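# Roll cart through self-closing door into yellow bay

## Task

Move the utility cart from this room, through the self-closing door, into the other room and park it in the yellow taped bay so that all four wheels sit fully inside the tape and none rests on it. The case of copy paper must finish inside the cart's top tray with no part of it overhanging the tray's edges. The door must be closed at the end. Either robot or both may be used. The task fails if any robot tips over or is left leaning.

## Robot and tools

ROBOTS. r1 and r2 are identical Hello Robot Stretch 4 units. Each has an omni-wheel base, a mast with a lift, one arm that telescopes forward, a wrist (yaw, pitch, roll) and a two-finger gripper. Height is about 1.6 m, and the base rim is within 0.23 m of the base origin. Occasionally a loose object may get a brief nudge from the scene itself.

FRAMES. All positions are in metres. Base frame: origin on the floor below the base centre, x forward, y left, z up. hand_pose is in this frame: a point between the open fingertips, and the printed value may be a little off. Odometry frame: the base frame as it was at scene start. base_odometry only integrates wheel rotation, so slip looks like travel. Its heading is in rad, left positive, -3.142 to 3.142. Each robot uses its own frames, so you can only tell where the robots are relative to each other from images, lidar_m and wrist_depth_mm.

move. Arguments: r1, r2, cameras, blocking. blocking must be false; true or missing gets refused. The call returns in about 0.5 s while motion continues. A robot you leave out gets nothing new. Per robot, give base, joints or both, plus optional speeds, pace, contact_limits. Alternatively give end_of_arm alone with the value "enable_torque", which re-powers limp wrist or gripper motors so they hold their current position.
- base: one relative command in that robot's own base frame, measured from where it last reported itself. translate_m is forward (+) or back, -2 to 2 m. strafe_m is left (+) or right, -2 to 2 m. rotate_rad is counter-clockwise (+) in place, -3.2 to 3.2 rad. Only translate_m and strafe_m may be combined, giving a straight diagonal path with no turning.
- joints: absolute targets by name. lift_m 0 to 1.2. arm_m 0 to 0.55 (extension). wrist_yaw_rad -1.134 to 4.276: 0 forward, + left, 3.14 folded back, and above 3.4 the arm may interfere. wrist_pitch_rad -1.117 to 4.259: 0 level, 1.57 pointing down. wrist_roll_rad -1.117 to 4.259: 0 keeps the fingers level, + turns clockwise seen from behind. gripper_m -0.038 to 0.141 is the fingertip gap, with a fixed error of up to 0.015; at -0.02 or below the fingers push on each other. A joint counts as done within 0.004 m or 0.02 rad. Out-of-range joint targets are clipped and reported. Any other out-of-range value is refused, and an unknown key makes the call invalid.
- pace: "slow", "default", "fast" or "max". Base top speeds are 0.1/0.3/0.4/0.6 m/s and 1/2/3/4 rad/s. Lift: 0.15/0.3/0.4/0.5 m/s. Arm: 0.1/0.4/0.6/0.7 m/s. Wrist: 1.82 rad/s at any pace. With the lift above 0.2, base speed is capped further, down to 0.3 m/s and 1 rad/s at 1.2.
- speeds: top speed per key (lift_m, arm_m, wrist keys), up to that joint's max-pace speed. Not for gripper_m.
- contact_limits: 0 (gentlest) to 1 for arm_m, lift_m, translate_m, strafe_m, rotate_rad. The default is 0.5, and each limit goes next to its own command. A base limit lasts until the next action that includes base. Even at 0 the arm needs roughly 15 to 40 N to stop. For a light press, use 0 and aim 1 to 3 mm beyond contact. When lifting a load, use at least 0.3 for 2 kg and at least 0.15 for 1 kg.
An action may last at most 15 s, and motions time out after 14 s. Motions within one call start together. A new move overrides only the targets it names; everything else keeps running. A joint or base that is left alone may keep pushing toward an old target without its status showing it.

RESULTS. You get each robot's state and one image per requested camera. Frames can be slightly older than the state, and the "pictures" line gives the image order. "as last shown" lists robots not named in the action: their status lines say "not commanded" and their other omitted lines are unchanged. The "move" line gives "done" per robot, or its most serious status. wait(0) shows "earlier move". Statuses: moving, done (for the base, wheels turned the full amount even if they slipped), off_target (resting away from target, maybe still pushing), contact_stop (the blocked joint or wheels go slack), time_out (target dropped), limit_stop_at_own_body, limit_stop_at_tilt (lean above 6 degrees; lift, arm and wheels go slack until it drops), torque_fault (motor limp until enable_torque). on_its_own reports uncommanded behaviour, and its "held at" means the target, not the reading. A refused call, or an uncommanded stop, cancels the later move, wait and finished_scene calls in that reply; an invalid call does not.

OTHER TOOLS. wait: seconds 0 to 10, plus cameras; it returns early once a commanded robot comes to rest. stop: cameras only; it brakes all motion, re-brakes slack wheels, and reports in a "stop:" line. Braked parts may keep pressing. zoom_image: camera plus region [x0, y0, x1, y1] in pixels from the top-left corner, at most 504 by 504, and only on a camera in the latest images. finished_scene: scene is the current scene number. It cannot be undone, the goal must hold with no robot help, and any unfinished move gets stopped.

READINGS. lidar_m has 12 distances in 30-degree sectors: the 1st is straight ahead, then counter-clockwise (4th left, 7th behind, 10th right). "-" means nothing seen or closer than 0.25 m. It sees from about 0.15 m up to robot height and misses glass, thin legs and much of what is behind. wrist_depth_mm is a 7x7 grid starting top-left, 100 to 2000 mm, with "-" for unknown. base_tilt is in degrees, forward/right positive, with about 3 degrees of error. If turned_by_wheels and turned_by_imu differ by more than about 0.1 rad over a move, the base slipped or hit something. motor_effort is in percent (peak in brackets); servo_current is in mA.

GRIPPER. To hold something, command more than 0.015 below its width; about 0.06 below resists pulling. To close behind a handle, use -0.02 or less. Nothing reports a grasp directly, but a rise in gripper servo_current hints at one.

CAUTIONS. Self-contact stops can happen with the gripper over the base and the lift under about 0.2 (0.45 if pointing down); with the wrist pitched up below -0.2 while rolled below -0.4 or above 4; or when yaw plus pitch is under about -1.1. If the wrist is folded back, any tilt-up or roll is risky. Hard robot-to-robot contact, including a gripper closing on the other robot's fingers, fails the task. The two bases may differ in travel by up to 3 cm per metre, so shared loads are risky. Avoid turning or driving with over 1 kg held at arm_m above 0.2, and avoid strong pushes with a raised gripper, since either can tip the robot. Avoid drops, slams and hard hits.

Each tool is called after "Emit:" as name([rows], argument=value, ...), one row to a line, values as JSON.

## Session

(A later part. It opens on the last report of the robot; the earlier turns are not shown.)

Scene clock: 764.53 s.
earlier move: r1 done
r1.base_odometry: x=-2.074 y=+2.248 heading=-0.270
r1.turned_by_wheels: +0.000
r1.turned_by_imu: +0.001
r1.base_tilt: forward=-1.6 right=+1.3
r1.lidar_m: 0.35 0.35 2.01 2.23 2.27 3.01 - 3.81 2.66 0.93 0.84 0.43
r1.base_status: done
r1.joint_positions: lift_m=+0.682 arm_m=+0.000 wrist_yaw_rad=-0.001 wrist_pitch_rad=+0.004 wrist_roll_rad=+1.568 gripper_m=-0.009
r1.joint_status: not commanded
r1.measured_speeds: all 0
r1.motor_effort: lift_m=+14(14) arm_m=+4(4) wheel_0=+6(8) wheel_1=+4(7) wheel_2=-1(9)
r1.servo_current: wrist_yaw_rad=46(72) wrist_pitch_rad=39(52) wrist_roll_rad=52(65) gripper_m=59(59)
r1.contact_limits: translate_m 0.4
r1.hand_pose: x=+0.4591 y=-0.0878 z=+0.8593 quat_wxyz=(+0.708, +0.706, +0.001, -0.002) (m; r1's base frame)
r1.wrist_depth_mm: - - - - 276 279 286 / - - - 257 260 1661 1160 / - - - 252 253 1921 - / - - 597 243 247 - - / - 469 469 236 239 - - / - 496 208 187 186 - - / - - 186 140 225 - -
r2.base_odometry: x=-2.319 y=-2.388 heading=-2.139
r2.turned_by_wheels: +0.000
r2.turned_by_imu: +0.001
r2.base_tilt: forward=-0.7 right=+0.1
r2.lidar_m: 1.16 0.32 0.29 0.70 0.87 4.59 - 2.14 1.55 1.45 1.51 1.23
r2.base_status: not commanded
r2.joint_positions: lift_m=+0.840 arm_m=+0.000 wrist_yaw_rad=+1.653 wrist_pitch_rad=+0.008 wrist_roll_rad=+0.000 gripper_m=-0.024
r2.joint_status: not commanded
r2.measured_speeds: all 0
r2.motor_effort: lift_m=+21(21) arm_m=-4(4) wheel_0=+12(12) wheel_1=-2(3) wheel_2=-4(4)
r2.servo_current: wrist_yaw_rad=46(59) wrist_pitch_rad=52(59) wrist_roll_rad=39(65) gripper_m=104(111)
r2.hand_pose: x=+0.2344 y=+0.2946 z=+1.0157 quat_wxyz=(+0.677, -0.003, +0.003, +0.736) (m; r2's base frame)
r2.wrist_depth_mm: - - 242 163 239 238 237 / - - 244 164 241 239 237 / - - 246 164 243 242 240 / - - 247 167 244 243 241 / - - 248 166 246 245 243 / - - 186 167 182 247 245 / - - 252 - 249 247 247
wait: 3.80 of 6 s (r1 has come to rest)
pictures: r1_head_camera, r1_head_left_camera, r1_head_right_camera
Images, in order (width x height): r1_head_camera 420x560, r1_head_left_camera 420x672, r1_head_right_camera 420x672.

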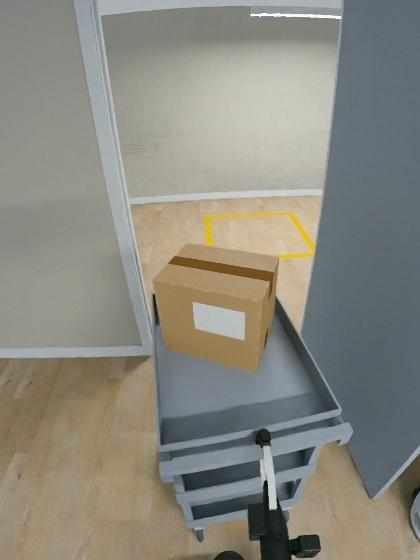

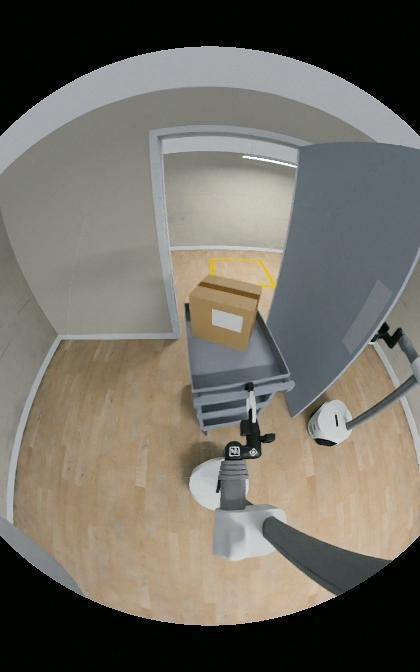

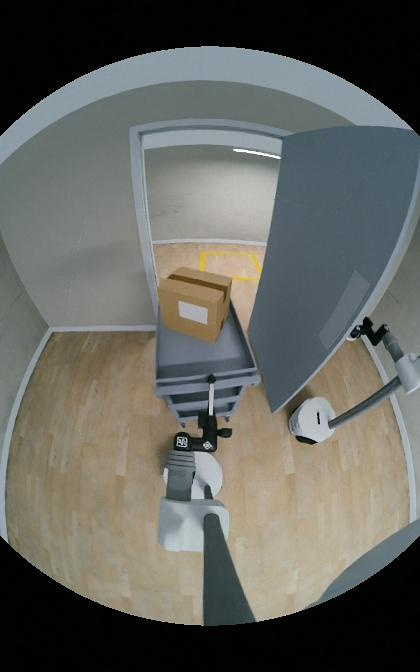

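Emit:
move(blocking=false, r1={"base":{"translate_m":0.06,"strafe_m":0.09},"pace":"slow","contact_limits":{"translate_m":0.4}}, cameras=[])

Emit:
wait(seconds=4, cameras=["r1_head_camera"])

Scene clock: 773.63 s.
move: r1 moving
r1.base_odometry: x=-2.065 y=+2.256 heading=-0.270
r1.turned_by_wheels: +0.000
r1.turned_by_imu: +0.000
r1.base_tilt: forward=-1.6 right=+1.3
r1.lidar_m: 0.36 0.36 2.00 2.22 2.27 2.99 - 3.82 2.67 0.92 0.83 0.43
r1.base_status: translate_m moving; strafe_m moving
r1.joint_positions: lift_m=+0.682 arm_m=+0.000 wrist_yaw_rad=-0.001 wrist_pitch_rad=+0.004 wrist_roll_rad=+1.568 gripper_m=-0.009
r1.joint_status: not commanded
r1.measured_speeds: translate_m=+0.027 strafe_m=+0.040 rotate_rad=+0.000 lift_m=+0.000 arm_m=+0.000 wrist_yaw_rad=+0.000 wrist_pitch_rad=+0.000 wrist_roll_rad=+0.000
r1.motor_effort: lift_m=+14(14) arm_m=+4(4) wheel_0=-2(5) wheel_1=+8(9) wheel_2=-4(6)
r1.servo_current: wrist_yaw_rad=39(52) wrist_pitch_rad=52(52) wrist_roll_rad=52(65) gripper_m=46(52)
r1.contact_limits: translate_m 0.4
r1.hand_pose: x=+0.4591 y=-0.0878 z=+0.8593 quat_wxyz=(+0.708, +0.706, +0.001, -0.002) (m; r1's base frame)
r1.wrist_depth_mm: - - - - 277 285 286 / - - - 260 264 1661 1182 / - - - 253 255 1863 - / - - 627 244 248 - - / - 480 466 237 240 - - / - 496 209 188 185 - - / - - 187 140 224 - -
r2: as last shown
r2.turned_by_imu: +0.000
r2.base_tilt: forward=-0.6 right=+0.1
r2.lidar_m: 1.16 0.33 0.29 0.70 0.86 4.63 - 2.14 1.53 1.47 1.49 1.21
r2.motor_effort: lift_m=+21(21) arm_m=-4(4) wheel_0=+12(12) wheel_1=-3(3) wheel_2=-4(4)
r2.servo_current: wrist_yaw_rad=46(65) wrist_pitch_rad=52(52) wrist_roll_rad=52(52) gripper_m=104(104)
r2.wrist_depth_mm: - - 242 163 240 239 238 / - - 245 164 240 240 239 / - - 244 164 242 241 241 / - - 247 167 244 243 241 / - - 248 166 245 245 244 / - - 187 167 182 246 245 / - - 251 - 249 246 247
pictures: none
No camera images: "cameras" was empty.

Scene clock: 775.50 s.
earlier move: r1 done
r1.base_odometry: x=-1.992 y=+2.319 heading=-0.270
r1.turned_by_wheels: +0.000
r1.turned_by_imu: +0.000
r1.base_tilt: forward=-1.6 right=+1.3
r1.lidar_m: 0.37 0.38 1.94 2.14 2.21 2.90 - 3.94 2.78 0.94 0.87 0.44
r1.base_status: done
r1.joint_positions: lift_m=+0.682 arm_m=+0.000 wrist_yaw_rad=-0.002 wrist_pitch_rad=+0.004 wrist_roll_rad=+1.568 gripper_m=-0.009
r1.joint_status: not commanded
r1.measured_speeds: all 0
r1.motor_effort: lift_m=+14(14) arm_m=+4(4) wheel_0=-6(10) wheel_1=+2(9) wheel_2=-3(9)
r1.servo_current: wrist_yaw_rad=52(78) wrist_pitch_rad=46(59) wrist_roll_rad=52(72) gripper_m=52(52)
r1.contact_limits: translate_m 0.4
r1.hand_pose: x=+0.4591 y=-0.0881 z=+0.8593 quat_wxyz=(+0.708, +0.706, +0.001, -0.002) (m; r1's base frame)
r1.wrist_depth_mm: - - - 258 262 277 294 / - - - 253 254 1708 1205 / - - - 247 249 1863 - / - - 549 241 243 - - / - 466 466 180 238 - - / - 512 204 189 186 - - / - - 525 140 227 - -
r2.base_odometry: x=-2.319 y=-2.388 heading=-2.139
r2.turned_by_wheels: +0.000
r2.turned_by_imu: +0.000
r2.base_tilt: forward=-0.7 right=+0.0
r2.lidar_m: 1.14 0.34 0.31 0.77 0.95 4.62 - 2.13 1.55 1.46 1.53 1.22
r2.base_status: not commanded
r2.joint_positions: lift_m=+0.840 arm_m=+0.000 wrist_yaw_rad=+1.653 wrist_pitch_rad=+0.008 wrist_roll_rad=+0.000 gripper_m=-0.024
r2.joint_status: not commanded
r2.measured_speeds: all 0
r2.motor_effort: lift_m=+21(21) arm_m=-4(4) wheel_0=+11(12) wheel_1=-3(3) wheel_2=-4(4)
r2.servo_current: wrist_yaw_rad=46(65) wrist_pitch_rad=46(59) wrist_roll_rad=46(59) gripper_m=111(111)
r2.hand_pose: x=+0.2344 y=+0.2946 z=+1.0157 quat_wxyz=(+0.677, -0.003, +0.003, +0.736) (m; r2's base frame)
r2.wrist_depth_mm: - - 242 163 239 238 237 / - - 244 164 241 240 238 / - - 246 164 243 241 240 / - 1118 247 167 245 242 243 / - - 247 166 246 245 243 / - - 186 167 182 246 246 / - - 252 - 249 246 246
wait: 1.87 of 4 s (r1 has come to rest)
pictures: r1_head_camera
Images, in order (width x height): r1_head_camera 420x560.

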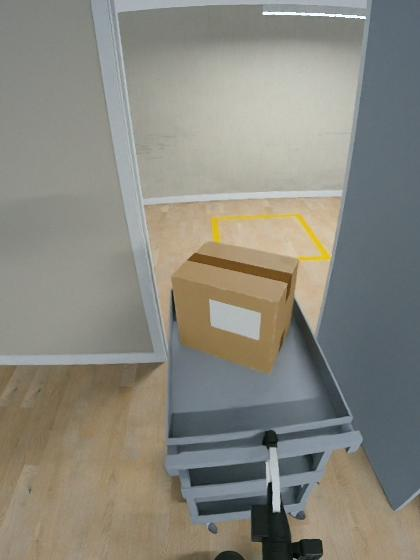

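Emit:
move(blocking=false, r1={"joints":{"gripper_m":0.1}}, cameras=[])

Emit:
wait(seconds=2, cameras=[])

Emit:
move(blocking=false, r1={"base":{"translate_m":-0.12},"pace":"slow"}, cameras=[])

Emit:
wait(seconds=3, cameras=[])

Emit:
move(blocking=false, r1={"joints":{"gripper_m":0.141,"wrist_roll_rad":0.0}}, cameras=[])

Emit:
wait(seconds=2, cameras=["r1_wrist_camera","r1_head_camera"])

Scene clock: 800.77 s.
move: r1 moving
r1.base_odometry: x=-1.992 y=+2.319 heading=-0.270
r1.turned_by_wheels: +0.000
r1.turned_by_imu: +0.000
r1.base_tilt: forward=-1.6 right=+1.2
r1.lidar_m: 0.38 0.37 1.92 2.12 2.20 2.87 - 3.95 2.75 0.95 0.86 0.45
r1.base_status: not commanded
r1.joint_positions: lift_m=+0.682 arm_m=+0.000 wrist_yaw_rad=-0.002 wrist_pitch_rad=+0.005 wrist_roll_rad=+1.568 gripper_m=+0.012
r1.joint_status: gripper_m moving
r1.measured_speeds: all 0
r1.motor_effort: lift_m=+14(14) arm_m=+4(4) wheel_0=-5(6) wheel_1=+1(2) wheel_2=-4(4)
r1.servo_current: wrist_yaw_rad=46(52) wrist_pitch_rad=46(52) wrist_roll_rad=39(72) gripper_m=91(91)
r1.contact_limits: translate_m 0.4
r1.hand_pose: x=+0.4591 y=-0.0881 z=+0.8593 quat_wxyz=(+0.708, +0.706, +0.001, -0.002) (m; r1's base frame)
r1.wrist_depth_mm: - - - 260 265 278 293 / - - - 256 258 1708 1205 / - - - 250 251 1808 - / - - 554 244 248 - - / - 469 469 183 242 - - / - 517 208 179 203 - - / - - 182 155 231 - -
r2: as last shown
r2.base_tilt: forward=-0.7 right=+0.1
r2.lidar_m: 1.14 0.31 0.32 0.77 0.97 4.62 - 2.15 1.55 1.46 1.54 1.22
r2.motor_effort: lift_m=+21(21) arm_m=-4(4) wheel_0=+12(12) wheel_1=-3(3) wheel_2=-3(4)
r2.servo_current: wrist_yaw_rad=46(59) wrist_pitch_rad=52(59) wrist_roll_rad=52(59) gripper_m=111(111)
r2.wrist_depth_mm: - - 243 163 240 238 236 / - - 243 164 242 240 239 / - - 245 164 243 242 240 / - 1098 248 168 244 244 241 / - - 248 166 246 244 243 / - - 187 167 182 246 245 / - - 251 - 249 247 247
pictures: none
No camera images: "cameras" was empty.

Scene clock: 802.13 s.
earlier move: r1 done
r1.base_odometry: x=-1.992 y=+2.319 heading=-0.270
r1.turned_by_wheels: +0.000
r1.turned_by_imu: +0.000
r1.base_tilt: forward=-1.6 right=+1.3
r1.lidar_m: 0.37 0.41 1.93 2.13 2.21 2.89 - 3.94 2.75 0.95 0.85 0.45
r1.base_status: not commanded
r1.joint_positions: lift_m=+0.682 arm_m=+0.000 wrist_yaw_rad=-0.002 wrist_pitch_rad=+0.002 wrist_roll_rad=+1.568 gripper_m=+0.100
r1.joint_status: all done
r1.measured_speeds: all 0
r1.motor_effort: lift_m=+14(15) arm_m=+4(4) wheel_0=-3(6) wheel_1=+1(2) wheel_2=-3(4)
r1.servo_current: wrist_yaw_rad=59(65) wrist_pitch_rad=39(52) wrist_roll_rad=52(72) gripper_m=39(98)
r1.contact_limits: translate_m 0.4
r1.hand_pose: x=+0.4591 y=-0.0881 z=+0.8600 quat_wxyz=(+0.708, +0.706, +0.000, -0.002) (m; r1's base frame)
r1.wrist_depth_mm: - - - - 266 274 285 / - - - 260 259 1756 1182 / - - - 256 254 1756 - / - - 564 250 250 - - / - 488 473 244 246 - - / - - 216 183 193 - - / - 549 554 141 236 - -
r2.base_odometry: x=-2.319 y=-2.388 heading=-2.139
r2.turned_by_wheels: +0.000
r2.turned_by_imu: +0.000
r2.base_tilt: forward=-0.7 right=+0.1
r2.lidar_m: 1.15 0.32 0.31 0.79 0.93 4.59 - 2.14 1.55 1.45 1.53 1.21
r2.base_status: not commanded
r2.joint_positions: lift_m=+0.840 arm_m=+0.000 wrist_yaw_rad=+1.653 wrist_pitch_rad=+0.008 wrist_roll_rad=+0.000 gripper_m=-0.024
r2.joint_status: not commanded
r2.measured_speeds: all 0
r2.motor_effort: lift_m=+21(21) arm_m=-4(4) wheel_0=+12(12) wheel_1=-3(3) wheel_2=-4(4)
r2.servo_current: wrist_yaw_rad=39(59) wrist_pitch_rad=52(59) wrist_roll_rad=46(59) gripper_m=98(111)
r2.hand_pose: x=+0.2344 y=+0.2946 z=+1.0157 quat_wxyz=(+0.677, -0.003, +0.003, +0.736) (m; r2's base frame)
r2.wrist_depth_mm: - - 241 163 240 237 236 / - - 244 164 241 240 239 / - - 246 165 242 241 240 / - 1118 246 167 244 243 241 / - - 247 166 245 244 244 / - - 187 167 182 246 245 / - - 252 - 249 247 246
wait: 1.37 of 2 s (r1 has come to rest)
pictures: none
No camera images: "cameras" was empty.

Scene clock: 802.63 s.
move: r1 moving
r1.base_odometry: x=-2.004 y=+2.322 heading=-0.270
r1.turned_by_wheels: +0.000
r1.turned_by_imu: +0.000
r1.base_tilt: forward=-1.6 right=+1.3
r1.lidar_m: 0.39 0.42 1.94 2.14 2.21 2.88 - 3.94 2.75 0.95 0.88 0.47
r1.base_status: translate_m moving
r1.joint_positions: lift_m=+0.682 arm_m=+0.000 wrist_yaw_rad=-0.002 wrist_pitch_rad=+0.002 wrist_roll_rad=+1.568 gripper_m=+0.100
r1.joint_status: not commanded
r1.measured_speeds: translate_m=-0.048 strafe_m=+0.000 rotate_rad=-0.001 lift_m=+0.000 arm_m=+0.000 wrist_yaw_rad=+0.000 wrist_pitch_rad=+0.000 wrist_roll_rad=+0.000
r1.motor_effort: lift_m=+15(15) arm_m=+4(4) wheel_0=-6(6) wheel_1=-2(5) wheel_2=+5(7)
r1.servo_current: wrist_yaw_rad=59(59) wrist_pitch_rad=46(46) wrist_roll_rad=46(59) gripper_m=39(52)
r1.hand_pose: x=+0.4591 y=-0.0881 z=+0.8600 quat_wxyz=(+0.708, +0.706, +0.000, -0.002) (m; r1's base frame)
r1.wrist_depth_mm: - - - - 285 286 290 / - - - - 273 1756 1205 / - - - 264 266 1921 - / - - 574 259 262 - - / - 500 488 257 256 - - / - - 512 195 197 - - / - 564 554 144 249 - -
r2: as last shown
r2.base_tilt: forward=-0.7 right=+0.0
r2.lidar_m: 1.14 0.32 0.32 0.77 0.93 4.61 - 2.15 1.53 1.47 1.54 1.22
r2.servo_current: wrist_yaw_rad=46(52) wrist_pitch_rad=52(52) wrist_roll_rad=52(52) gripper_m=104(104)
r2.wrist_depth_mm: - - 242 163 239 238 237 / - - 244 164 241 240 238 / - - 245 164 242 241 240 / - - 247 167 244 243 242 / - - 248 166 246 244 244 / - - 186 167 182 246 245 / - - 252 - 249 247 246
pictures: none
No camera images: "cameras" was empty.

Scene clock: 804.63 s.
earlier move: r1 done
r1.base_odometry: x=-2.108 y=+2.351 heading=-0.271
r1.turned_by_wheels: +0.000
r1.turned_by_imu: +0.000
r1.base_tilt: forward=-1.6 right=+1.3
r1.lidar_m: 0.50 0.50 2.08 2.11 2.22 2.88 - 3.96 2.76 1.11 0.94 0.55
r1.base_status: done
r1.joint_positions: lift_m=+0.682 arm_m=+0.000 wrist_yaw_rad=-0.002 wrist_pitch_rad=+0.002 wrist_roll_rad=+1.568 gripper_m=+0.100
r1.joint_status: not commanded
r1.measured_speeds: all 0
r1.motor_effort: lift_m=+15(15) arm_m=+4(4) wheel_0=-4(7) wheel_1=-3(7) wheel_2=+2(7)
r1.servo_current: wrist_yaw_rad=52(65) wrist_pitch_rad=52(52) wrist_roll_rad=46(65) gripper_m=46(52)
r1.hand_pose: x=+0.4591 y=-0.0881 z=+0.8600 quat_wxyz=(+0.708, +0.706, +0.000, -0.002) (m; r1's base frame)
r1.wrist_depth_mm: - - - - - - - / - - - - 394 402 399 / - - - - - 1808 - / - - 683 603 - - - / - - 597 585 366 - - / - - 215 300 192 - - / - 185 683 144 - - -
r2.base_odometry: x=-2.319 y=-2.388 heading=-2.139
r2.turned_by_wheels: +0.000
r2.turned_by_imu: +0.000
r2.base_tilt: forward=-0.6 right=+0.1
r2.lidar_m: 1.15 0.32 0.32 0.79 0.98 4.60 - 2.17 1.50 1.46 1.49 1.23
r2.base_status: not commanded
r2.joint_positions: lift_m=+0.840 arm_m=+0.000 wrist_yaw_rad=+1.653 wrist_pitch_rad=+0.008 wrist_roll_rad=+0.000 gripper_m=-0.024
r2.joint_status: not commanded
r2.measured_speeds: all 0
r2.motor_effort: lift_m=+21(21) arm_m=-4(4) wheel_0=+12(12) wheel_1=-3(3) wheel_2=-4(4)
r2.servo_current: wrist_yaw_rad=46(59) wrist_pitch_rad=46(59) wrist_roll_rad=52(59) gripper_m=98(111)
r2.hand_pose: x=+0.2344 y=+0.2946 z=+1.0157 quat_wxyz=(+0.677, -0.003, +0.003, +0.736) (m; r2's base frame)
r2.wrist_depth_mm: - - 242 163 240 238 237 / - - 243 164 242 239 239 / - - 246 164 243 242 240 / - - 247 168 244 243 242 / - - 249 166 247 245 244 / - - 186 167 183 246 245 / - 1060 252 - 249 247 246
wait: 2.00 of 3 s (r1 has come to rest)
pictures: none
No camera images: "cameras" was empty.

Scene clock: 805.13 s.
move: r1 moving
r1.base_odometry: x=-2.108 y=+2.351 heading=-0.271
r1.turned_by_wheels: +0.000
r1.turned_by_imu: +0.000
r1.base_tilt: forward=-1.6 right=+1.3
r1.lidar_m: 0.49 0.54 2.09 2.13 2.17 2.86 - 3.93 2.72 1.09 0.93 0.55
r1.base_status: not commanded
r1.joint_positions: lift_m=+0.682 arm_m=+0.000 wrist_yaw_rad=-0.002 wrist_pitch_rad=+0.002 wrist_roll_rad=+0.990 gripper_m=+0.115
r1.joint_status: wrist_roll_rad moving; gripper_m moving
r1.measured_speeds: translate_m=+0.000 strafe_m=+0.000 rotate_rad=+0.000 lift_m=+0.000 arm_m=+0.000 wrist_yaw_rad=+0.000 wrist_pitch_rad=+0.000 wrist_roll_rad=-1.817
r1.motor_effort: lift_m=+15(15) arm_m=+4(4) wheel_0=-4(4) wheel_1=-3(3) wheel_2=+2(2)
r1.servo_current: wrist_yaw_rad=33(59) wrist_pitch_rad=39(46) wrist_roll_rad=78(111) gripper_m=85(85)
r1.hand_pose: x=+0.4591 y=-0.0881 z=+0.8600 quat_wxyz=(+0.880, +0.475, +0.000, -0.001) (m; r1's base frame)
r1.wrist_depth_mm: 1366 - - - - - - / - - - - 327 - - / - - 788 - 379 394 - / - - 603 621 373 - 399 / - - 621 364 366 - - / - 196 640 296 198 - - / - 153 289 137 - - -
r2: as last shown
r2.base_tilt: forward=-0.7 right=+0.1
r2.lidar_m: 1.15 0.35 0.32 0.80 0.97 4.58 - 2.16 1.56 1.45 1.52 1.22
r2.motor_effort: lift_m=+21(21) arm_m=-4(4) wheel_0=+11(12) wheel_1=-3(3) wheel_2=-4(4)
r2.servo_current: wrist_yaw_rad=39(59) wrist_pitch_rad=46(59) wrist_roll_rad=46(59) gripper_m=98(104)
r2.wrist_depth_mm: - - 242 163 240 238 237 / - - 243 164 241 240 238 / - - 245 165 242 241 240 / - - 247 167 244 243 241 / - - 248 166 245 244 244 / - - 187 167 182 246 245 / - 1042 252 - 249 247 247
pictures: none
No camera images: "cameras" was empty.

Scene clock: 806.17 s.
earlier move: r1 done
r1.base_odometry: x=-2.108 y=+2.351 heading=-0.271
r1.turned_by_wheels: +0.000
r1.turned_by_imu: +0.000
r1.base_tilt: forward=-1.6 right=+1.3
r1.lidar_m: 0.51 0.53 2.07 2.13 2.17 2.87 - 3.96 2.74 1.10 0.94 0.53
r1.base_status: not commanded
r1.joint_positions: lift_m=+0.682 arm_m=+0.000 wrist_yaw_rad=-0.002 wrist_pitch_rad=+0.002 wrist_roll_rad=+0.002 gripper_m=+0.141
r1.joint_status: all done
r1.measured_speeds: all 0
r1.motor_effort: lift_m=+15(15) arm_m=+4(4) wheel_0=-4(4) wheel_1=-3(3) wheel_2=+2(2)
r1.servo_current: wrist_yaw_rad=52(72) wrist_pitch_rad=46(46) wrist_roll_rad=39(111) gripper_m=39(85)
r1.hand_pose: x=+0.4591 y=-0.0881 z=+0.8600 quat_wxyz=(+1.000, +0.001, +0.001, -0.001) (m; r1's base frame)
r1.wrist_depth_mm: - - - - - - - / - - - - - - - / - 699 654 609 - - - / - 707 654 615 - - - / - 634 640 603 - - - / - 194 176 362 187 193 - / 334 338 347 143 1921 - -
r2.base_odometry: x=-2.319 y=-2.388 heading=-2.139
r2.turned_by_wheels: +0.000
r2.turned_by_imu: +0.000
r2.base_tilt: forward=-0.7 right=+0.0
r2.lidar_m: 1.15 0.33 0.32 0.79 0.97 4.57 - 2.16 1.55 1.46 1.51 1.23
r2.base_status: not commanded
r2.joint_positions: lift_m=+0.840 arm_m=+0.000 wrist_yaw_rad=+1.653 wrist_pitch_rad=+0.008 wrist_roll_rad=+0.000 gripper_m=-0.024
r2.joint_status: not commanded
r2.measured_speeds: all 0
r2.motor_effort: lift_m=+21(21) arm_m=-4(4) wheel_0=+12(12) wheel_1=-3(3) wheel_2=-4(4)
r2.servo_current: wrist_yaw_rad=52(59) wrist_pitch_rad=52(59) wrist_roll_rad=52(65) gripper_m=104(111)
r2.hand_pose: x=+0.2344 y=+0.2946 z=+1.0157 quat_wxyz=(+0.677, -0.003, +0.003, +0.736) (m; r2's base frame)
r2.wrist_depth_mm: - - 243 163 239 239 237 / - - 243 164 239 239 238 / - - 244 164 242 241 240 / - - 247 168 246 242 242 / - - 249 166 246 246 243 / - - 187 167 182 246 245 / - 1042 252 - 249 247 248
wait: 1.03 of 2 s (r1 has come to rest)
pictures: r1_head_camera, r1_wrist_camera
Images, in order (width x height): r1_head_camera 420x560, r1_wrist_camera 616x392.

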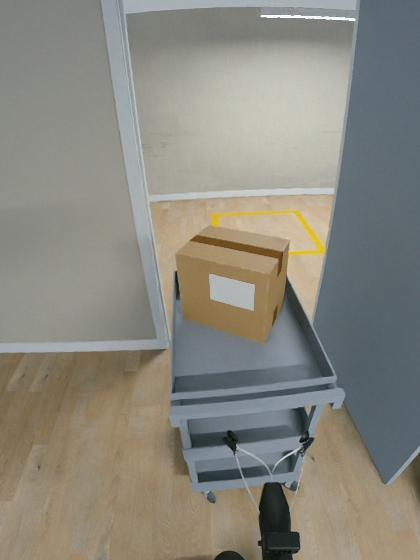

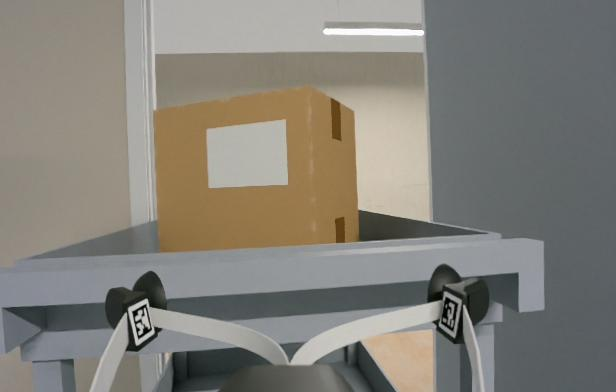

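Emit:
move(blocking=false, r1={"base":{"translate_m":0.2},"pace":"slow","contact_limits":{"translate_m":0.4}}, cameras=[])

Emit:
wait(seconds=4, cameras=["r1_wrist_camera","r1_head_camera"])

Scene clock: 839.63 s.
move: r1 moving
r1.base_odometry: x=-2.096 y=+2.347 heading=-0.270
r1.turned_by_wheels: +0.000
r1.turned_by_imu: +0.000
r1.base_tilt: forward=-1.6 right=+1.3
r1.lidar_m: 0.48 0.52 2.06 2.14 2.20 2.90 - 3.94 2.74 1.05 0.94 0.53
r1.base_status: translate_m moving
r1.joint_positions: lift_m=+0.682 arm_m=+0.000 wrist_yaw_rad=-0.002 wrist_pitch_rad=+0.002 wrist_roll_rad=+0.002 gripper_m=+0.141
r1.joint_status: not commanded
r1.measured_speeds: translate_m=+0.049 strafe_m=+0.000 rotate_rad=-0.001 lift_m=+0.000 arm_m=+0.000 wrist_yaw_rad=+0.000 wrist_pitch_rad=+0.000 wrist_roll_rad=+0.000
r1.motor_effort: lift_m=+15(15) arm_m=+4(4) wheel_0=+7(8) wheel_1=+7(7) wheel_2=-5(6)
r1.servo_current: wrist_yaw_rad=26(59) wrist_pitch_rad=39(46) wrist_roll_rad=46(65) gripper_m=46(46)
r1.contact_limits: translate_m 0.4
r1.hand_pose: x=+0.4591 y=-0.0881 z=+0.8600 quat_wxyz=(+1.000, +0.001, +0.001, -0.001) (m; r1's base frame)
r1.wrist_depth_mm: - - - - - - - / - - - - - - - / - 683 634 603 - - - / - 683 640 603 - - - / - 640 654 591 - - - / - 194 176 - 187 193 - / 322 327 340 143 1921 384 -
r2: as last shown
r2.base_tilt: forward=-0.7 right=+0.1
r2.lidar_m: 1.14 0.36 0.30 0.78 0.94 4.61 - 2.13 1.54 1.45 1.53 1.22
r2.motor_effort: lift_m=+21(21) arm_m=-4(4) wheel_0=+12(12) wheel_1=-2(3) wheel_2=-3(4)
r2.servo_current: wrist_yaw_rad=46(52) wrist_pitch_rad=52(52) wrist_roll_rad=46(46) gripper_m=98(111)
r2.wrist_depth_mm: - - 242 163 239 237 236 / - - 243 164 241 240 238 / - - 246 164 242 242 239 / - - 246 168 243 243 242 / - - 248 166 246 244 243 / - - 187 167 182 246 245 / - 1042 250 - 248 246 247
pictures: none
No camera images: "cameras" was empty.

Scene clock: 842.43 s.
earlier move: r1 done
r1.base_odometry: x=-1.915 y=+2.297 heading=-0.270
r1.turned_by_wheels: +0.000
r1.turned_by_imu: -0.001
r1.base_tilt: forward=-1.6 right=+1.3
r1.lidar_m: 0.46 0.48 1.84 2.15 2.22 2.91 - 3.94 2.72 0.90 0.84 0.53
r1.base_status: done
r1.joint_positions: lift_m=+0.682 arm_m=+0.000 wrist_yaw_rad=-0.002 wrist_pitch_rad=+0.002 wrist_roll_rad=+0.002 gripper_m=+0.141
r1.joint_status: not commanded
r1.measured_speeds: all 0
r1.motor_effort: lift_m=+15(15) arm_m=+4(4) wheel_0=+3(9) wheel_1=+1(7) wheel_2=-4(11)
r1.servo_current: wrist_yaw_rad=39(65) wrist_pitch_rad=39(52) wrist_roll_rad=52(72) gripper_m=46(46)
r1.contact_limits: translate_m 0.4
r1.hand_pose: x=+0.4591 y=-0.0879 z=+0.8600 quat_wxyz=(+1.000, +0.001, +0.001, -0.001) (m; r1's base frame)
r1.wrist_depth_mm: - - - - - - - / - - 591 - - - - / - 640 554 597 - - - / - 647 559 591 - - - / 517 634 559 597 - - - / - 190 - - 183 195 - / 296 296 294 145 296 - -
r2.base_odometry: x=-2.319 y=-2.388 heading=-2.139
r2.turned_by_wheels: +0.000
r2.turned_by_imu: +0.000
r2.base_tilt: forward=-0.7 right=+0.0
r2.lidar_m: 1.16 0.36 0.33 0.91 0.96 4.57 - 2.14 1.55 1.46 1.51 1.23
r2.base_status: not commanded
r2.joint_positions: lift_m=+0.840 arm_m=+0.000 wrist_yaw_rad=+1.653 wrist_pitch_rad=+0.008 wrist_roll_rad=+0.000 gripper_m=-0.024
r2.joint_status: not commanded
r2.measured_speeds: all 0
r2.motor_effort: lift_m=+21(21) arm_m=-4(4) wheel_0=+12(12) wheel_1=-3(3) wheel_2=-3(4)
r2.servo_current: wrist_yaw_rad=39(59) wrist_pitch_rad=46(59) wrist_roll_rad=46(65) gripper_m=98(117)
r2.hand_pose: x=+0.2344 y=+0.2946 z=+1.0157 quat_wxyz=(+0.677, -0.003, +0.003, +0.736) (m; r2's base frame)
r2.wrist_depth_mm: - - 243 163 240 238 236 / - - 244 164 241 239 238 / - - 245 165 242 242 240 / - - 245 167 243 242 242 / - - 250 166 245 244 243 / - - 187 167 182 246 246 / - - 251 - 249 246 247
wait: 2.80 of 4 s (r1 has come to rest)
pictures: r1_head_camera, r1_wrist_camera
Images, in order (width x height): r1_head_camera 420x560, r1_wrist_camera 616x392.

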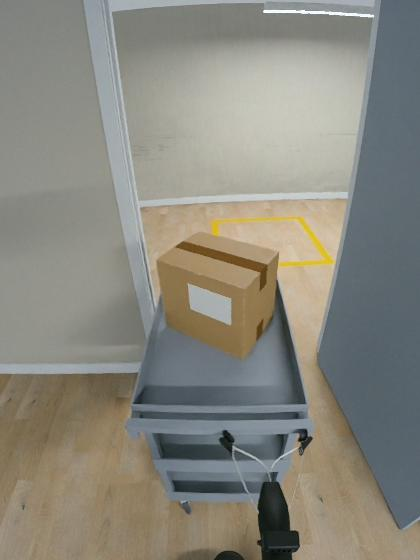

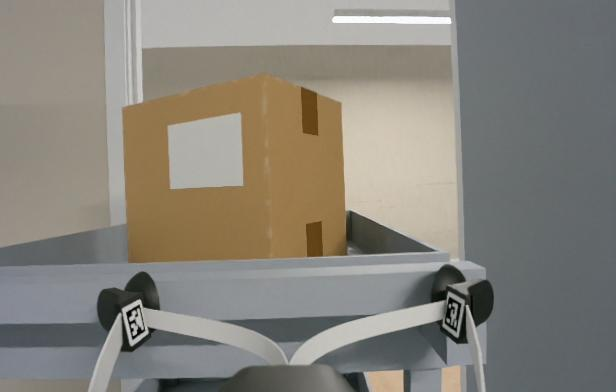

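Emit:
move(blocking=false, r1={"base":{"translate_m":-0.03,"strafe_m":0.1},"pace":"slow"}, cameras=[])

Emit:
wait(seconds=3, cameras=[])

Emit:
move(blocking=false, r1={"base":{"rotate_rad":-0.08},"pace":"slow"}, cameras=[])

Emit:
wait(seconds=2, cameras=["r1_wrist_camera","r1_head_camera"])

Scene clock: 857.37 s.
move: r1 moving
r1.base_odometry: x=-1.915 y=+2.310 heading=-0.270
r1.turned_by_wheels: +0.000
r1.turned_by_imu: +0.000
r1.base_tilt: forward=-1.6 right=+1.3
r1.lidar_m: 0.46 0.48 1.85 2.13 2.19 2.88 - 3.93 2.77 0.92 0.85 0.54
r1.base_status: translate_m moving; strafe_m moving
r1.joint_positions: lift_m=+0.682 arm_m=+0.000 wrist_yaw_rad=-0.002 wrist_pitch_rad=+0.002 wrist_roll_rad=+0.002 gripper_m=+0.141
r1.joint_status: not commanded
r1.measured_speeds: translate_m=-0.014 strafe_m=+0.048 rotate_rad=+0.000 lift_m=+0.000 arm_m=+0.000 wrist_yaw_rad=+0.000 wrist_pitch_rad=+0.000 wrist_roll_rad=+0.000
r1.motor_effort: lift_m=+15(15) arm_m=+4(4) wheel_0=-7(7) wheel_1=+5(6) wheel_2=+2(4)
r1.servo_current: wrist_yaw_rad=59(65) wrist_pitch_rad=46(46) wrist_roll_rad=52(65) gripper_m=46(46)
r1.hand_pose: x=+0.4591 y=-0.0879 z=+0.8600 quat_wxyz=(+1.000, +0.001, +0.001, -0.001) (m; r1's base frame)
r1.wrist_depth_mm: - - - - - - - / - - - - - - - / - 647 559 597 - - - / - 647 564 591 - - - / 500 634 569 580 - - - / - 194 - - 187 197 - / 297 297 297 143 301 301 -
r2: as last shown
r2.lidar_m: 1.15 0.33 0.30 0.92 0.94 4.59 - 2.14 1.55 1.46 1.51 1.18
r2.servo_current: wrist_yaw_rad=52(52) wrist_pitch_rad=52(52) wrist_roll_rad=39(59) gripper_m=104(104)
r2.wrist_depth_mm: - - 243 163 240 238 237 / - - 243 164 241 240 238 / - - 246 165 243 242 241 / - - 247 168 245 242 242 / - - 248 166 246 245 243 / - - 186 167 182 246 244 / - - 251 - 248 246 247
pictures: none
No camera images: "cameras" was empty.

Scene clock: 859.17 s.
earlier move: r1 done
r1.base_odometry: x=-1.917 y=+2.402 heading=-0.270
r1.turned_by_wheels: +0.000
r1.turned_by_imu: +0.000
r1.base_tilt: forward=-1.6 right=+1.3
r1.lidar_m: 0.48 0.52 1.85 2.03 2.11 2.78 - 4.09 2.84 1.00 0.92 0.54
r1.base_status: done
r1.joint_positions: lift_m=+0.682 arm_m=+0.000 wrist_yaw_rad=-0.002 wrist_pitch_rad=+0.002 wrist_roll_rad=+0.002 gripper_m=+0.141
r1.joint_status: not commanded
r1.measured_speeds: all 0
r1.motor_effort: lift_m=+15(15) arm_m=+4(4) wheel_0=-4(8) wheel_1=+3(7) wheel_2=+3(5)
r1.servo_current: wrist_yaw_rad=46(65) wrist_pitch_rad=46(52) wrist_roll_rad=46(65) gripper_m=52(52)
r1.hand_pose: x=+0.4591 y=-0.0879 z=+0.8600 quat_wxyz=(+1.000, +0.001, +0.001, -0.001) (m; r1's base frame)
r1.wrist_depth_mm: - 1160 - - - - - / - 1182 - 597 - - - / - - 661 569 - - - / - - 661 574 691 - - / - 544 661 574 - - - / - 194 - - 187 194 - / 327 325 327 143 329 1661 -
r2.base_odometry: x=-2.319 y=-2.388 heading=-2.139
r2.turned_by_wheels: +0.000
r2.turned_by_imu: +0.000
r2.base_tilt: forward=-0.6 right=+0.0
r2.lidar_m: 1.17 0.36 0.29 0.90 1.04 4.57 - 2.12 1.54 1.43 1.54 1.23
r2.base_status: not commanded
r2.joint_positions: lift_m=+0.840 arm_m=+0.000 wrist_yaw_rad=+1.653 wrist_pitch_rad=+0.008 wrist_roll_rad=+0.000 gripper_m=-0.024
r2.joint_status: not commanded
r2.measured_speeds: all 0
r2.motor_effort: lift_m=+21(21) arm_m=-4(4) wheel_0=+12(12) wheel_1=-3(3) wheel_2=-3(4)
r2.servo_current: wrist_yaw_rad=46(59) wrist_pitch_rad=46(52) wrist_roll_rad=39(59) gripper_m=98(111)
r2.hand_pose: x=+0.2344 y=+0.2946 z=+1.0157 quat_wxyz=(+0.677, -0.003, +0.003, +0.736) (m; r2's base frame)
r2.wrist_depth_mm: - - 242 163 240 238 237 / - - 244 164 241 238 238 / - - 244 164 242 242 240 / - - 248 167 244 242 241 / - - 248 167 246 245 243 / - - 187 167 182 246 245 / - - 252 - 249 247 246
wait: 1.80 of 3 s (r1 has come to rest)
pictures: none
No camera images: "cameras" was empty.

Scene clock: 859.67 s.
move: r1 moving
r1.base_odometry: x=-1.917 y=+2.402 heading=-0.348
r1.turned_by_wheels: -0.077
r1.turned_by_imu: -0.078
r1.base_tilt: forward=-1.6 right=+1.3
r1.lidar_m: 0.46 0.51 1.74 2.05 2.07 2.58 - 4.48 2.93 1.03 0.92 0.55
r1.base_status: rotate_rad moving
r1.joint_positions: lift_m=+0.682 arm_m=+0.000 wrist_yaw_rad=-0.002 wrist_pitch_rad=+0.002 wrist_roll_rad=+0.002 gripper_m=+0.141
r1.joint_status: not commanded
r1.measured_speeds: translate_m=+0.000 strafe_m=+0.000 rotate_rad=-0.078 lift_m=+0.000 arm_m=+0.000 wrist_yaw_rad=+0.000 wrist_pitch_rad=+0.000 wrist_roll_rad=+0.000
r1.motor_effort: lift_m=+15(15) arm_m=+4(4) wheel_0=+3(6) wheel_1=+4(8) wheel_2=+2(6)
r1.servo_current: wrist_yaw_rad=65(65) wrist_pitch_rad=39(46) wrist_roll_rad=59(59) gripper_m=39(52)
r1.hand_pose: x=+0.4591 y=-0.0879 z=+0.8600 quat_wxyz=(+1.000, +0.001, +0.001, -0.001) (m; r1's base frame)
r1.wrist_depth_mm: - - - - - - - / - - - - - - - / - 1098 621 569 - - - / - 1098 621 574 - - - / - 683 627 580 - - - / - 195 - - 187 194 - / 319 322 329 143 1808 351 -
r2: as last shown
r2.base_tilt: forward=-0.7 right=+0.0
r2.lidar_m: 1.15 0.34 0.31 0.93 1.08 4.59 - 2.14 1.54 1.47 1.51 1.20
r2.motor_effort: lift_m=+21(21) arm_m=-3(4) wheel_0=+12(12) wheel_1=-3(3) wheel_2=-4(4)
r2.servo_current: wrist_yaw_rad=52(59) wrist_pitch_rad=52(52) wrist_roll_rad=46(52) gripper_m=104(104)
r2.wrist_depth_mm: - - 241 163 239 239 236 / - - 244 164 240 240 238 / - - 244 164 242 241 241 / - - 247 167 244 243 242 / - - 249 166 246 244 244 / - - 187 167 182 247 245 / - - 251 - 249 246 246
pictures: none
No camera images: "cameras" was empty.

Scene clock: 860.03 s.
earlier move: r1 done
r1.base_odometry: x=-1.917 y=+2.402 heading=-0.350
r1.turned_by_wheels: -0.002
r1.turned_by_imu: -0.002
r1.base_tilt: forward=-1.5 right=+1.3
r1.lidar_m: 0.48 0.49 1.74 2.04 2.07 2.62 - 4.49 2.91 1.03 0.92 0.54
r1.base_status: done
r1.joint_positions: lift_m=+0.682 arm_m=+0.000 wrist_yaw_rad=-0.002 wrist_pitch_rad=+0.002 wrist_roll_rad=+0.002 gripper_m=+0.141
r1.joint_status: not commanded
r1.measured_speeds: all 0
r1.motor_effort: lift_m=+15(15) arm_m=+4(4) wheel_0=+3(6) wheel_1=+3(8) wheel_2=+2(6)
r1.servo_current: wrist_yaw_rad=52(65) wrist_pitch_rad=39(46) wrist_roll_rad=59(59) gripper_m=46(52)
r1.hand_pose: x=+0.4591 y=-0.0879 z=+0.8600 quat_wxyz=(+1.000, +0.001, +0.001, -0.001) (m; r1's base frame)
r1.wrist_depth_mm: - - - - - - - / - - - - - - - / - 676 603 574 - - - / - 683 615 574 - - - / - 621 615 580 - - - / - 194 - - 187 196 - / 320 322 329 143 1756 349 -
r2.base_odometry: x=-2.319 y=-2.388 heading=-2.139
r2.turned_by_wheels: +0.000
r2.turned_by_imu: +0.000
r2.base_tilt: forward=-0.7 right=+0.0
r2.lidar_m: 1.15 0.34 0.32 0.95 1.09 4.57 - 2.15 1.54 1.46 1.54 1.21
r2.base_status: not commanded
r2.joint_positions: lift_m=+0.840 arm_m=+0.000 wrist_yaw_rad=+1.653 wrist_pitch_rad=+0.008 wrist_roll_rad=+0.000 gripper_m=-0.024
r2.joint_status: not commanded
r2.measured_speeds: all 0
r2.motor_effort: lift_m=+21(21) arm_m=-4(4) wheel_0=+12(12) wheel_1=-3(3) wheel_2=-4(4)
r2.servo_current: wrist_yaw_rad=59(59) wrist_pitch_rad=52(52) wrist_roll_rad=46(52) gripper_m=104(104)
r2.hand_pose: x=+0.2344 y=+0.2946 z=+1.0157 quat_wxyz=(+0.677, -0.003, +0.003, +0.736) (m; r2's base frame)
r2.wrist_depth_mm: - - 242 163 239 238 238 / - - 243 164 241 240 239 / - - 245 164 242 242 240 / - - 246 168 245 243 242 / - - 248 166 246 245 243 / - - 186 167 182 246 245 / - - 251 - 249 247 246
wait: 0.37 of 2 s (r1 has come to rest)
pictures: r1_head_camera, r1_wrist_camera
Images, in order (width x height): r1_head_camera 420x560, r1_wrist_camera 616x392.

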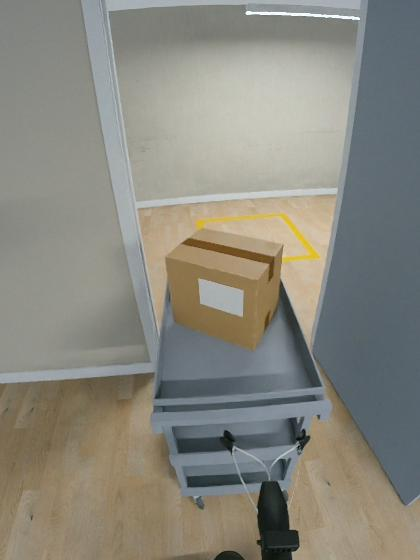

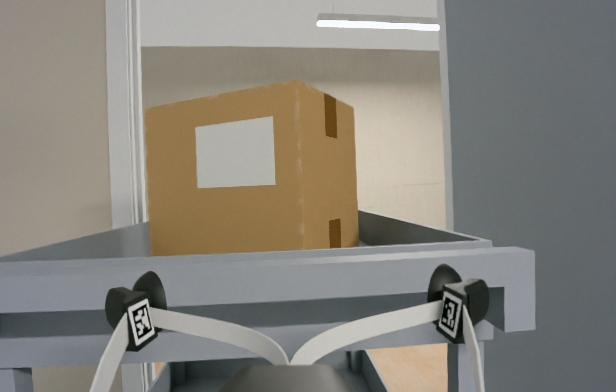

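Emit:
move(r1={"base":{"translate_m":0.2},"pace":"slow","contact_limits":{"translate_m":0.4}}, cameras=[], blocking=false)

Emit:
wait(seconds=4, cameras=["r1_head_camera","r1_wrist_camera"])

Scene clock: 891.53 s.
move: r1 moving
r1.base_odometry: x=-1.906 y=+2.397 heading=-0.349
r1.turned_by_wheels: +0.001
r1.turned_by_imu: +0.000
r1.base_tilt: forward=-1.6 right=+1.3
r1.lidar_m: 0.47 0.48 1.70 2.04 2.09 2.57 - 4.48 2.94 1.03 0.89 0.54
r1.base_status: translate_m moving
r1.joint_positions: lift_m=+0.682 arm_m=+0.000 wrist_yaw_rad=-0.002 wrist_pitch_rad=+0.002 wrist_roll_rad=+0.002 gripper_m=+0.141
r1.joint_status: not commanded
r1.measured_speeds: translate_m=+0.049 strafe_m=+0.001 rotate_rad=+0.000 lift_m=+0.000 arm_m=+0.000 wrist_yaw_rad=+0.000 wrist_pitch_rad=+0.000 wrist_roll_rad=+0.000
r1.motor_effort: lift_m=+15(15) arm_m=+4(4) wheel_0=+5(6) wheel_1=+5(6) wheel_2=-4(6)
r1.servo_current: wrist_yaw_rad=59(65) wrist_pitch_rad=46(52) wrist_roll_rad=46(59) gripper_m=46(46)
r1.contact_limits: translate_m 0.4
r1.hand_pose: x=+0.4591 y=-0.0879 z=+0.8600 quat_wxyz=(+1.000, +0.001, +0.001, -0.001) (m; r1's base frame)
r1.wrist_depth_mm: - - - - - - - / - - - - - - - / - 668 603 559 - - - / - 668 609 569 - - - / 418 621 609 564 - - - / - 194 176 - 187 194 - / 307 312 317 143 904 351 -
r2: as last shown
r2.base_tilt: forward=-0.7 right=+0.1
r2.lidar_m: 1.15 0.35 0.32 0.91 1.06 4.54 - 2.14 1.56 1.46 1.54 1.22
r2.motor_effort: lift_m=+21(21) arm_m=-4(4) wheel_0=+12(12) wheel_1=-3(3) wheel_2=-3(4)
r2.servo_current: wrist_yaw_rad=39(52) wrist_pitch_rad=52(65) wrist_roll_rad=59(59) gripper_m=104(104)
r2.wrist_depth_mm: - - 242 163 240 237 236 / - - 244 164 241 239 238 / - - 245 164 243 241 240 / - - 246 167 244 244 242 / - - 248 166 246 245 244 / - - 187 167 182 247 245 / - - 252 - 249 248 247
pictures: none
No camera images: "cameras" was empty.

Scene clock: 894.30 s.
earlier move: r1 done
r1.base_odometry: x=-1.730 y=+2.333 heading=-0.349
r1.turned_by_wheels: +0.000
r1.turned_by_imu: -0.001
r1.base_tilt: forward=-1.6 right=+1.2
r1.lidar_m: 0.46 0.48 1.48 2.08 2.11 2.63 - 4.48 2.91 0.97 0.83 0.53
r1.base_status: done
r1.joint_positions: lift_m=+0.682 arm_m=+0.000 wrist_yaw_rad=-0.001 wrist_pitch_rad=+0.002 wrist_roll_rad=+0.002 gripper_m=+0.141
r1.joint_status: not commanded
r1.measured_speeds: all 0
r1.motor_effort: lift_m=+15(15) arm_m=+4(4) wheel_0=+4(8) wheel_1=+2(8) wheel_2=-3(14)
r1.servo_current: wrist_yaw_rad=52(65) wrist_pitch_rad=33(52) wrist_roll_rad=46(72) gripper_m=46(52)
r1.contact_limits: translate_m 0.4
r1.hand_pose: x=+0.4591 y=-0.0878 z=+0.8600 quat_wxyz=(+1.000, +0.001, +0.001, -0.001) (m; r1's base frame)
r1.wrist_depth_mm: - - - - - - - / - - 574 - - - - / - 615 530 640 - - - / - 627 539 634 - - - / 544 647 544 627 - - - / - 195 - - 186 195 - / 296 293 296 144 293 1025 -
r2.base_odometry: x=-2.319 y=-2.388 heading=-2.139
r2.turned_by_wheels: +0.000
r2.turned_by_imu: +0.000
r2.base_tilt: forward=-0.7 right=+0.0
r2.lidar_m: 1.16 0.34 0.29 0.97 3.40 4.58 - 2.14 1.56 1.46 1.53 1.23
r2.base_status: not commanded
r2.joint_positions: lift_m=+0.840 arm_m=+0.000 wrist_yaw_rad=+1.653 wrist_pitch_rad=+0.008 wrist_roll_rad=+0.000 gripper_m=-0.024
r2.joint_status: not commanded
r2.measured_speeds: all 0
r2.motor_effort: lift_m=+21(21) arm_m=-4(4) wheel_0=+12(12) wheel_1=-3(3) wheel_2=-4(4)
r2.servo_current: wrist_yaw_rad=59(65) wrist_pitch_rad=52(65) wrist_roll_rad=46(59) gripper_m=104(111)
r2.hand_pose: x=+0.2344 y=+0.2946 z=+1.0157 quat_wxyz=(+0.677, -0.003, +0.003, +0.736) (m; r2's base frame)
r2.wrist_depth_mm: - - 243 163 240 238 236 / - - 244 163 240 240 238 / - - 245 164 243 242 241 / - - 247 167 243 242 241 / - - 248 166 245 245 244 / - - 186 167 182 246 246 / - - 251 - 249 248 246
wait: 2.77 of 4 s (r1 has come to rest)
pictures: r1_head_camera, r1_wrist_camera
Images, in order (width x height): r1_head_camera 420x560, r1_wrist_camera 616x392.

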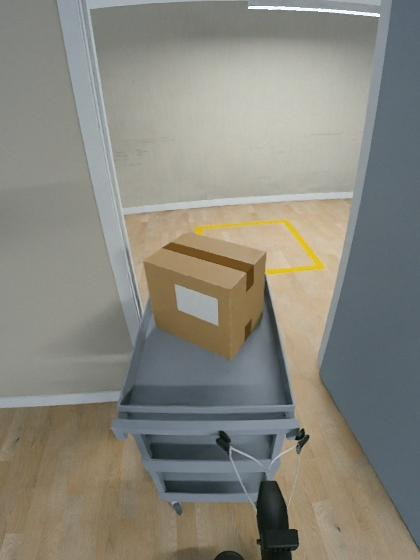

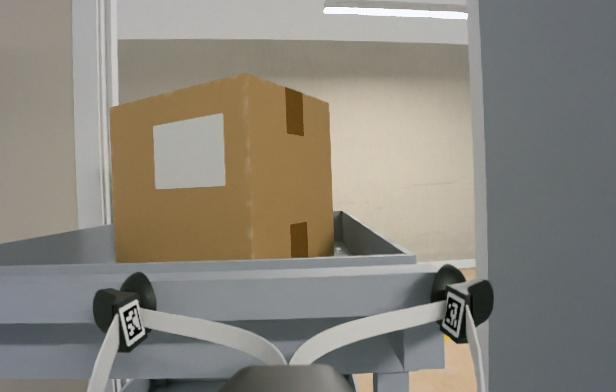

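Emit:
move(r1={"base":{"translate_m":-0.05,"strafe_m":0.175},"pace":"slow"}, cameras=[], blocking=false)

Emit:
wait(seconds=5, cameras=[])

Emit:
move(r1={"base":{"rotate_rad":-0.2},"pace":"slow"}, cameras=[], blocking=false)

Emit:
wait(seconds=3, cameras=["r1_head_camera","r1_wrist_camera"])

Scene clock: 914.93 s.
move: r1 moving
r1.base_odometry: x=-1.729 y=+2.346 heading=-0.349
r1.turned_by_wheels: +0.000
r1.turned_by_imu: +0.000
r1.base_tilt: forward=-1.6 right=+1.3
r1.lidar_m: 0.47 0.47 1.48 2.04 2.08 2.61 - 4.46 2.91 0.97 0.83 0.54
r1.base_status: translate_m moving; strafe_m moving
r1.joint_positions: lift_m=+0.682 arm_m=+0.000 wrist_yaw_rad=-0.001 wrist_pitch_rad=+0.002 wrist_roll_rad=+0.002 gripper_m=+0.141
r1.joint_status: not commanded
r1.measured_speeds: translate_m=-0.013 strafe_m=+0.049 rotate_rad=+0.000 lift_m=+0.000 arm_m=+0.000 wrist_yaw_rad=+0.000 wrist_pitch_rad=+0.000 wrist_roll_rad=+0.000
r1.motor_effort: lift_m=+15(15) arm_m=+4(4) wheel_0=-8(8) wheel_1=+8(8) wheel_2=+2(3)
r1.servo_current: wrist_yaw_rad=39(65) wrist_pitch_rad=46(52) wrist_roll_rad=52(59) gripper_m=46(46)
r1.hand_pose: x=+0.4591 y=-0.0878 z=+0.8600 quat_wxyz=(+1.000, +0.001, +0.001, -0.001) (m; r1's base frame)
r1.wrist_depth_mm: - - - - - - - / - - 580 - - - - / - 621 544 634 - - - / - 627 544 640 - - - / 544 647 544 634 - - - / - 195 - - 187 193 - / 296 296 297 143 298 991 -
r2: as last shown
r2.lidar_m: 1.16 0.31 0.32 0.97 3.38 4.58 - 2.17 1.54 1.45 1.51 1.21
r2.motor_effort: lift_m=+21(21) arm_m=-4(4) wheel_0=+12(12) wheel_1=-3(3) wheel_2=-3(4)
r2.servo_current: wrist_yaw_rad=52(59) wrist_pitch_rad=52(52) wrist_roll_rad=59(65) gripper_m=104(111)
r2.wrist_depth_mm: - - 243 163 239 238 237 / - - 244 164 240 239 239 / - - 246 164 243 242 241 / - - 246 168 245 243 242 / - - 247 166 246 244 242 / - - 187 167 183 246 245 / - - 252 - 249 246 247
pictures: none
No camera images: "cameras" was empty.

Scene clock: 917.50 s.
earlier move: r1 done
r1.base_odometry: x=-1.717 y=+2.515 heading=-0.349
r1.turned_by_wheels: +0.000
r1.turned_by_imu: +0.001
r1.base_tilt: forward=-1.6 right=+1.3
r1.lidar_m: 0.49 1.21 1.53 1.90 1.94 2.38 - 4.67 3.08 1.13 1.02 0.53
r1.base_status: done
r1.joint_positions: lift_m=+0.682 arm_m=+0.000 wrist_yaw_rad=-0.001 wrist_pitch_rad=+0.002 wrist_roll_rad=+0.002 gripper_m=+0.141
r1.joint_status: not commanded
r1.measured_speeds: all 0
r1.motor_effort: lift_m=+15(15) arm_m=+4(4) wheel_0=-4(8) wheel_1=+3(8) wheel_2=+1(5)
r1.servo_current: wrist_yaw_rad=46(65) wrist_pitch_rad=46(52) wrist_roll_rad=59(65) gripper_m=39(46)
r1.hand_pose: x=+0.4591 y=-0.0878 z=+0.8600 quat_wxyz=(+1.000, +0.001, +0.001, -0.001) (m; r1's base frame)
r1.wrist_depth_mm: - - - - - - - / - - - - - - - / - - 699 615 661 - - / - - 707 609 647 - - / - 469 683 627 603 - - / 283 195 - - 187 197 - / - 343 917 143 854 1808 351
r2.base_odometry: x=-2.319 y=-2.388 heading=-2.139
r2.turned_by_wheels: +0.000
r2.turned_by_imu: +0.000
r2.base_tilt: forward=-0.7 right=+0.0
r2.lidar_m: 1.14 0.33 0.29 1.15 3.42 4.58 - 2.17 1.54 1.45 1.51 1.23
r2.base_status: not commanded
r2.joint_positions: lift_m=+0.840 arm_m=+0.000 wrist_yaw_rad=+1.653 wrist_pitch_rad=+0.008 wrist_roll_rad=+0.000 gripper_m=-0.024
r2.joint_status: not commanded
r2.measured_speeds: all 0
r2.motor_effort: lift_m=+21(21) arm_m=-4(4) wheel_0=+12(12) wheel_1=-3(3) wheel_2=-4(4)
r2.servo_current: wrist_yaw_rad=33(65) wrist_pitch_rad=52(52) wrist_roll_rad=52(65) gripper_m=104(111)
r2.hand_pose: x=+0.2344 y=+0.2946 z=+1.0157 quat_wxyz=(+0.677, -0.003, +0.003, +0.736) (m; r2's base frame)
r2.wrist_depth_mm: - - 243 163 239 239 237 / - - 244 164 241 239 239 / - - 246 164 243 242 241 / - - 247 167 243 243 243 / - - 249 166 246 244 243 / - - 186 167 182 246 245 / - - 251 - 249 247 248
wait: 2.57 of 5 s (r1 has come to rest)
pictures: none
No camera images: "cameras" was empty.

Scene clock: 918.00 s.
move: r1 moving
r1.base_odometry: x=-1.717 y=+2.515 heading=-0.472
r1.turned_by_wheels: -0.123
r1.turned_by_imu: -0.123
r1.base_tilt: forward=-1.6 right=+1.2
r1.lidar_m: 0.49 0.51 1.41 1.89 1.90 2.21 3.85 4.61 3.32 1.17 1.02 0.54
r1.base_status: rotate_rad moving
r1.joint_positions: lift_m=+0.682 arm_m=+0.000 wrist_yaw_rad=-0.001 wrist_pitch_rad=+0.002 wrist_roll_rad=+0.002 gripper_m=+0.141
r1.joint_status: not commanded
r1.measured_speeds: translate_m=+0.001 strafe_m=+0.001 rotate_rad=-0.417 lift_m=+0.000 arm_m=+0.000 wrist_yaw_rad=+0.000 wrist_pitch_rad=+0.000 wrist_roll_rad=+0.000
r1.motor_effort: lift_m=+15(15) arm_m=+4(4) wheel_0=+6(7) wheel_1=+4(6) wheel_2=+4(6)
r1.servo_current: wrist_yaw_rad=33(59) wrist_pitch_rad=46(46) wrist_roll_rad=46(59) gripper_m=46(46)
r1.hand_pose: x=+0.4591 y=-0.0878 z=+0.8600 quat_wxyz=(+1.000, +0.001, +0.001, -0.001) (m; r1's base frame)
r1.wrist_depth_mm: - - - - - 1255 - / - - - - - - - / - - 647 597 - - - / - - 640 603 - - - / - 564 654 603 - - - / - 194 175 - 187 194 - / 336 342 345 144 1983 389 -
r2: as last shown
r2.lidar_m: 1.16 0.32 0.30 1.15 3.41 4.59 - 2.15 1.49 1.46 1.54 1.20
r2.motor_effort: lift_m=+21(21) arm_m=-4(4) wheel_0=+12(12) wheel_1=-3(3) wheel_2=-3(4)
r2.servo_current: wrist_yaw_rad=52(52) wrist_pitch_rad=52(59) wrist_roll_rad=33(52) gripper_m=104(111)
r2.wrist_depth_mm: - - 242 163 240 238 237 / - - 243 164 240 241 238 / - - 245 164 242 242 240 / - - 247 167 244 243 242 / - - 249 166 246 244 244 / - - 186 167 182 246 245 / - - 252 - 250 247 246
pictures: none
No camera images: "cameras" was empty.

Scene clock: 918.67 s.
earlier move: r1 done
r1.base_odometry: x=-1.717 y=+2.515 heading=-0.549
r1.turned_by_wheels: -0.077
r1.turned_by_imu: -0.077
r1.base_tilt: forward=-1.6 right=+1.3
r1.lidar_m: 0.50 0.48 1.36 1.89 1.88 2.12 3.48 4.60 3.49 1.23 1.01 0.57
r1.base_status: done
r1.joint_positions: lift_m=+0.682 arm_m=+0.000 wrist_yaw_rad=-0.001 wrist_pitch_rad=+0.002 wrist_roll_rad=+0.002 gripper_m=+0.141
r1.joint_status: not commanded
r1.measured_speeds: all 0
r1.motor_effort: lift_m=+15(15) arm_m=+4(4) wheel_0=+3(7) wheel_1=+2(6) wheel_2=+3(6)
r1.servo_current: wrist_yaw_rad=59(59) wrist_pitch_rad=39(46) wrist_roll_rad=39(72) gripper_m=39(46)
r1.hand_pose: x=+0.4591 y=-0.0878 z=+0.8600 quat_wxyz=(+1.000, +0.001, +0.001, -0.001) (m; r1's base frame)
r1.wrist_depth_mm: - - - - - - - / - - - - - - - / - 661 597 788 - - - / - 661 609 778 - - - / 535 668 603 661 - - - / - 195 - 373 191 193 - / 327 336 - 143 407 - -
r2.base_odometry: x=-2.319 y=-2.388 heading=-2.139
r2.turned_by_wheels: +0.000
r2.turned_by_imu: +0.000
r2.base_tilt: forward=-0.7 right=+0.0
r2.lidar_m: 1.16 0.33 0.30 1.13 3.40 4.58 - 2.11 1.54 1.46 1.52 1.22
r2.base_status: not commanded
r2.joint_positions: lift_m=+0.840 arm_m=+0.000 wrist_yaw_rad=+1.653 wrist_pitch_rad=+0.008 wrist_roll_rad=+0.000 gripper_m=-0.024
r2.joint_status: not commanded
r2.measured_speeds: all 0
r2.motor_effort: lift_m=+21(21) arm_m=-4(4) wheel_0=+11(12) wheel_1=-2(3) wheel_2=-3(4)
r2.servo_current: wrist_yaw_rad=52(65) wrist_pitch_rad=52(59) wrist_roll_rad=46(59) gripper_m=104(111)
r2.hand_pose: x=+0.2344 y=+0.2946 z=+1.0157 quat_wxyz=(+0.677, -0.003, +0.003, +0.736) (m; r2's base frame)
r2.wrist_depth_mm: - - 241 163 240 238 238 / - - 243 164 240 240 238 / - - 244 164 243 240 241 / - - 248 168 243 243 242 / - - 249 166 246 244 245 / - - 187 167 182 246 245 / - - 251 - 249 247 246
wait: 0.67 of 3 s (r1 has come to rest)
pictures: r1_head_camera, r1_wrist_camera
Images, in order (width x height): r1_head_camera 420x560, r1_wrist_camera 616x392.

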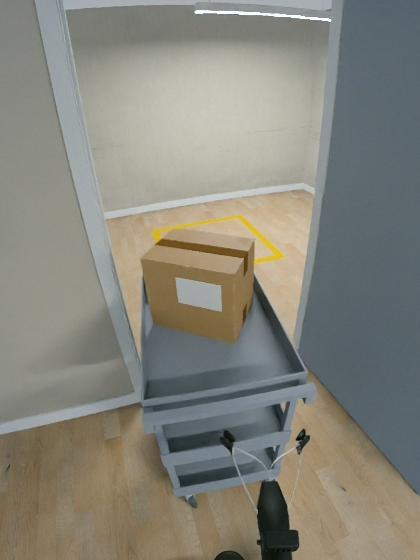

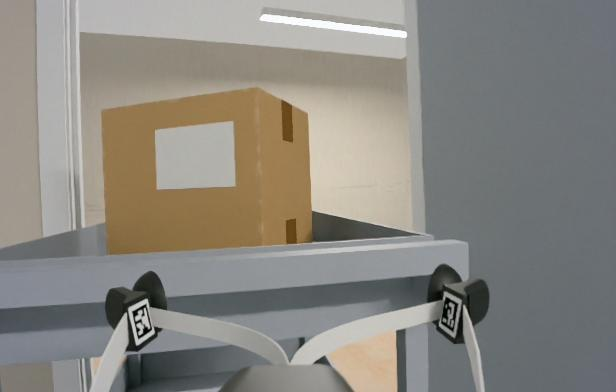

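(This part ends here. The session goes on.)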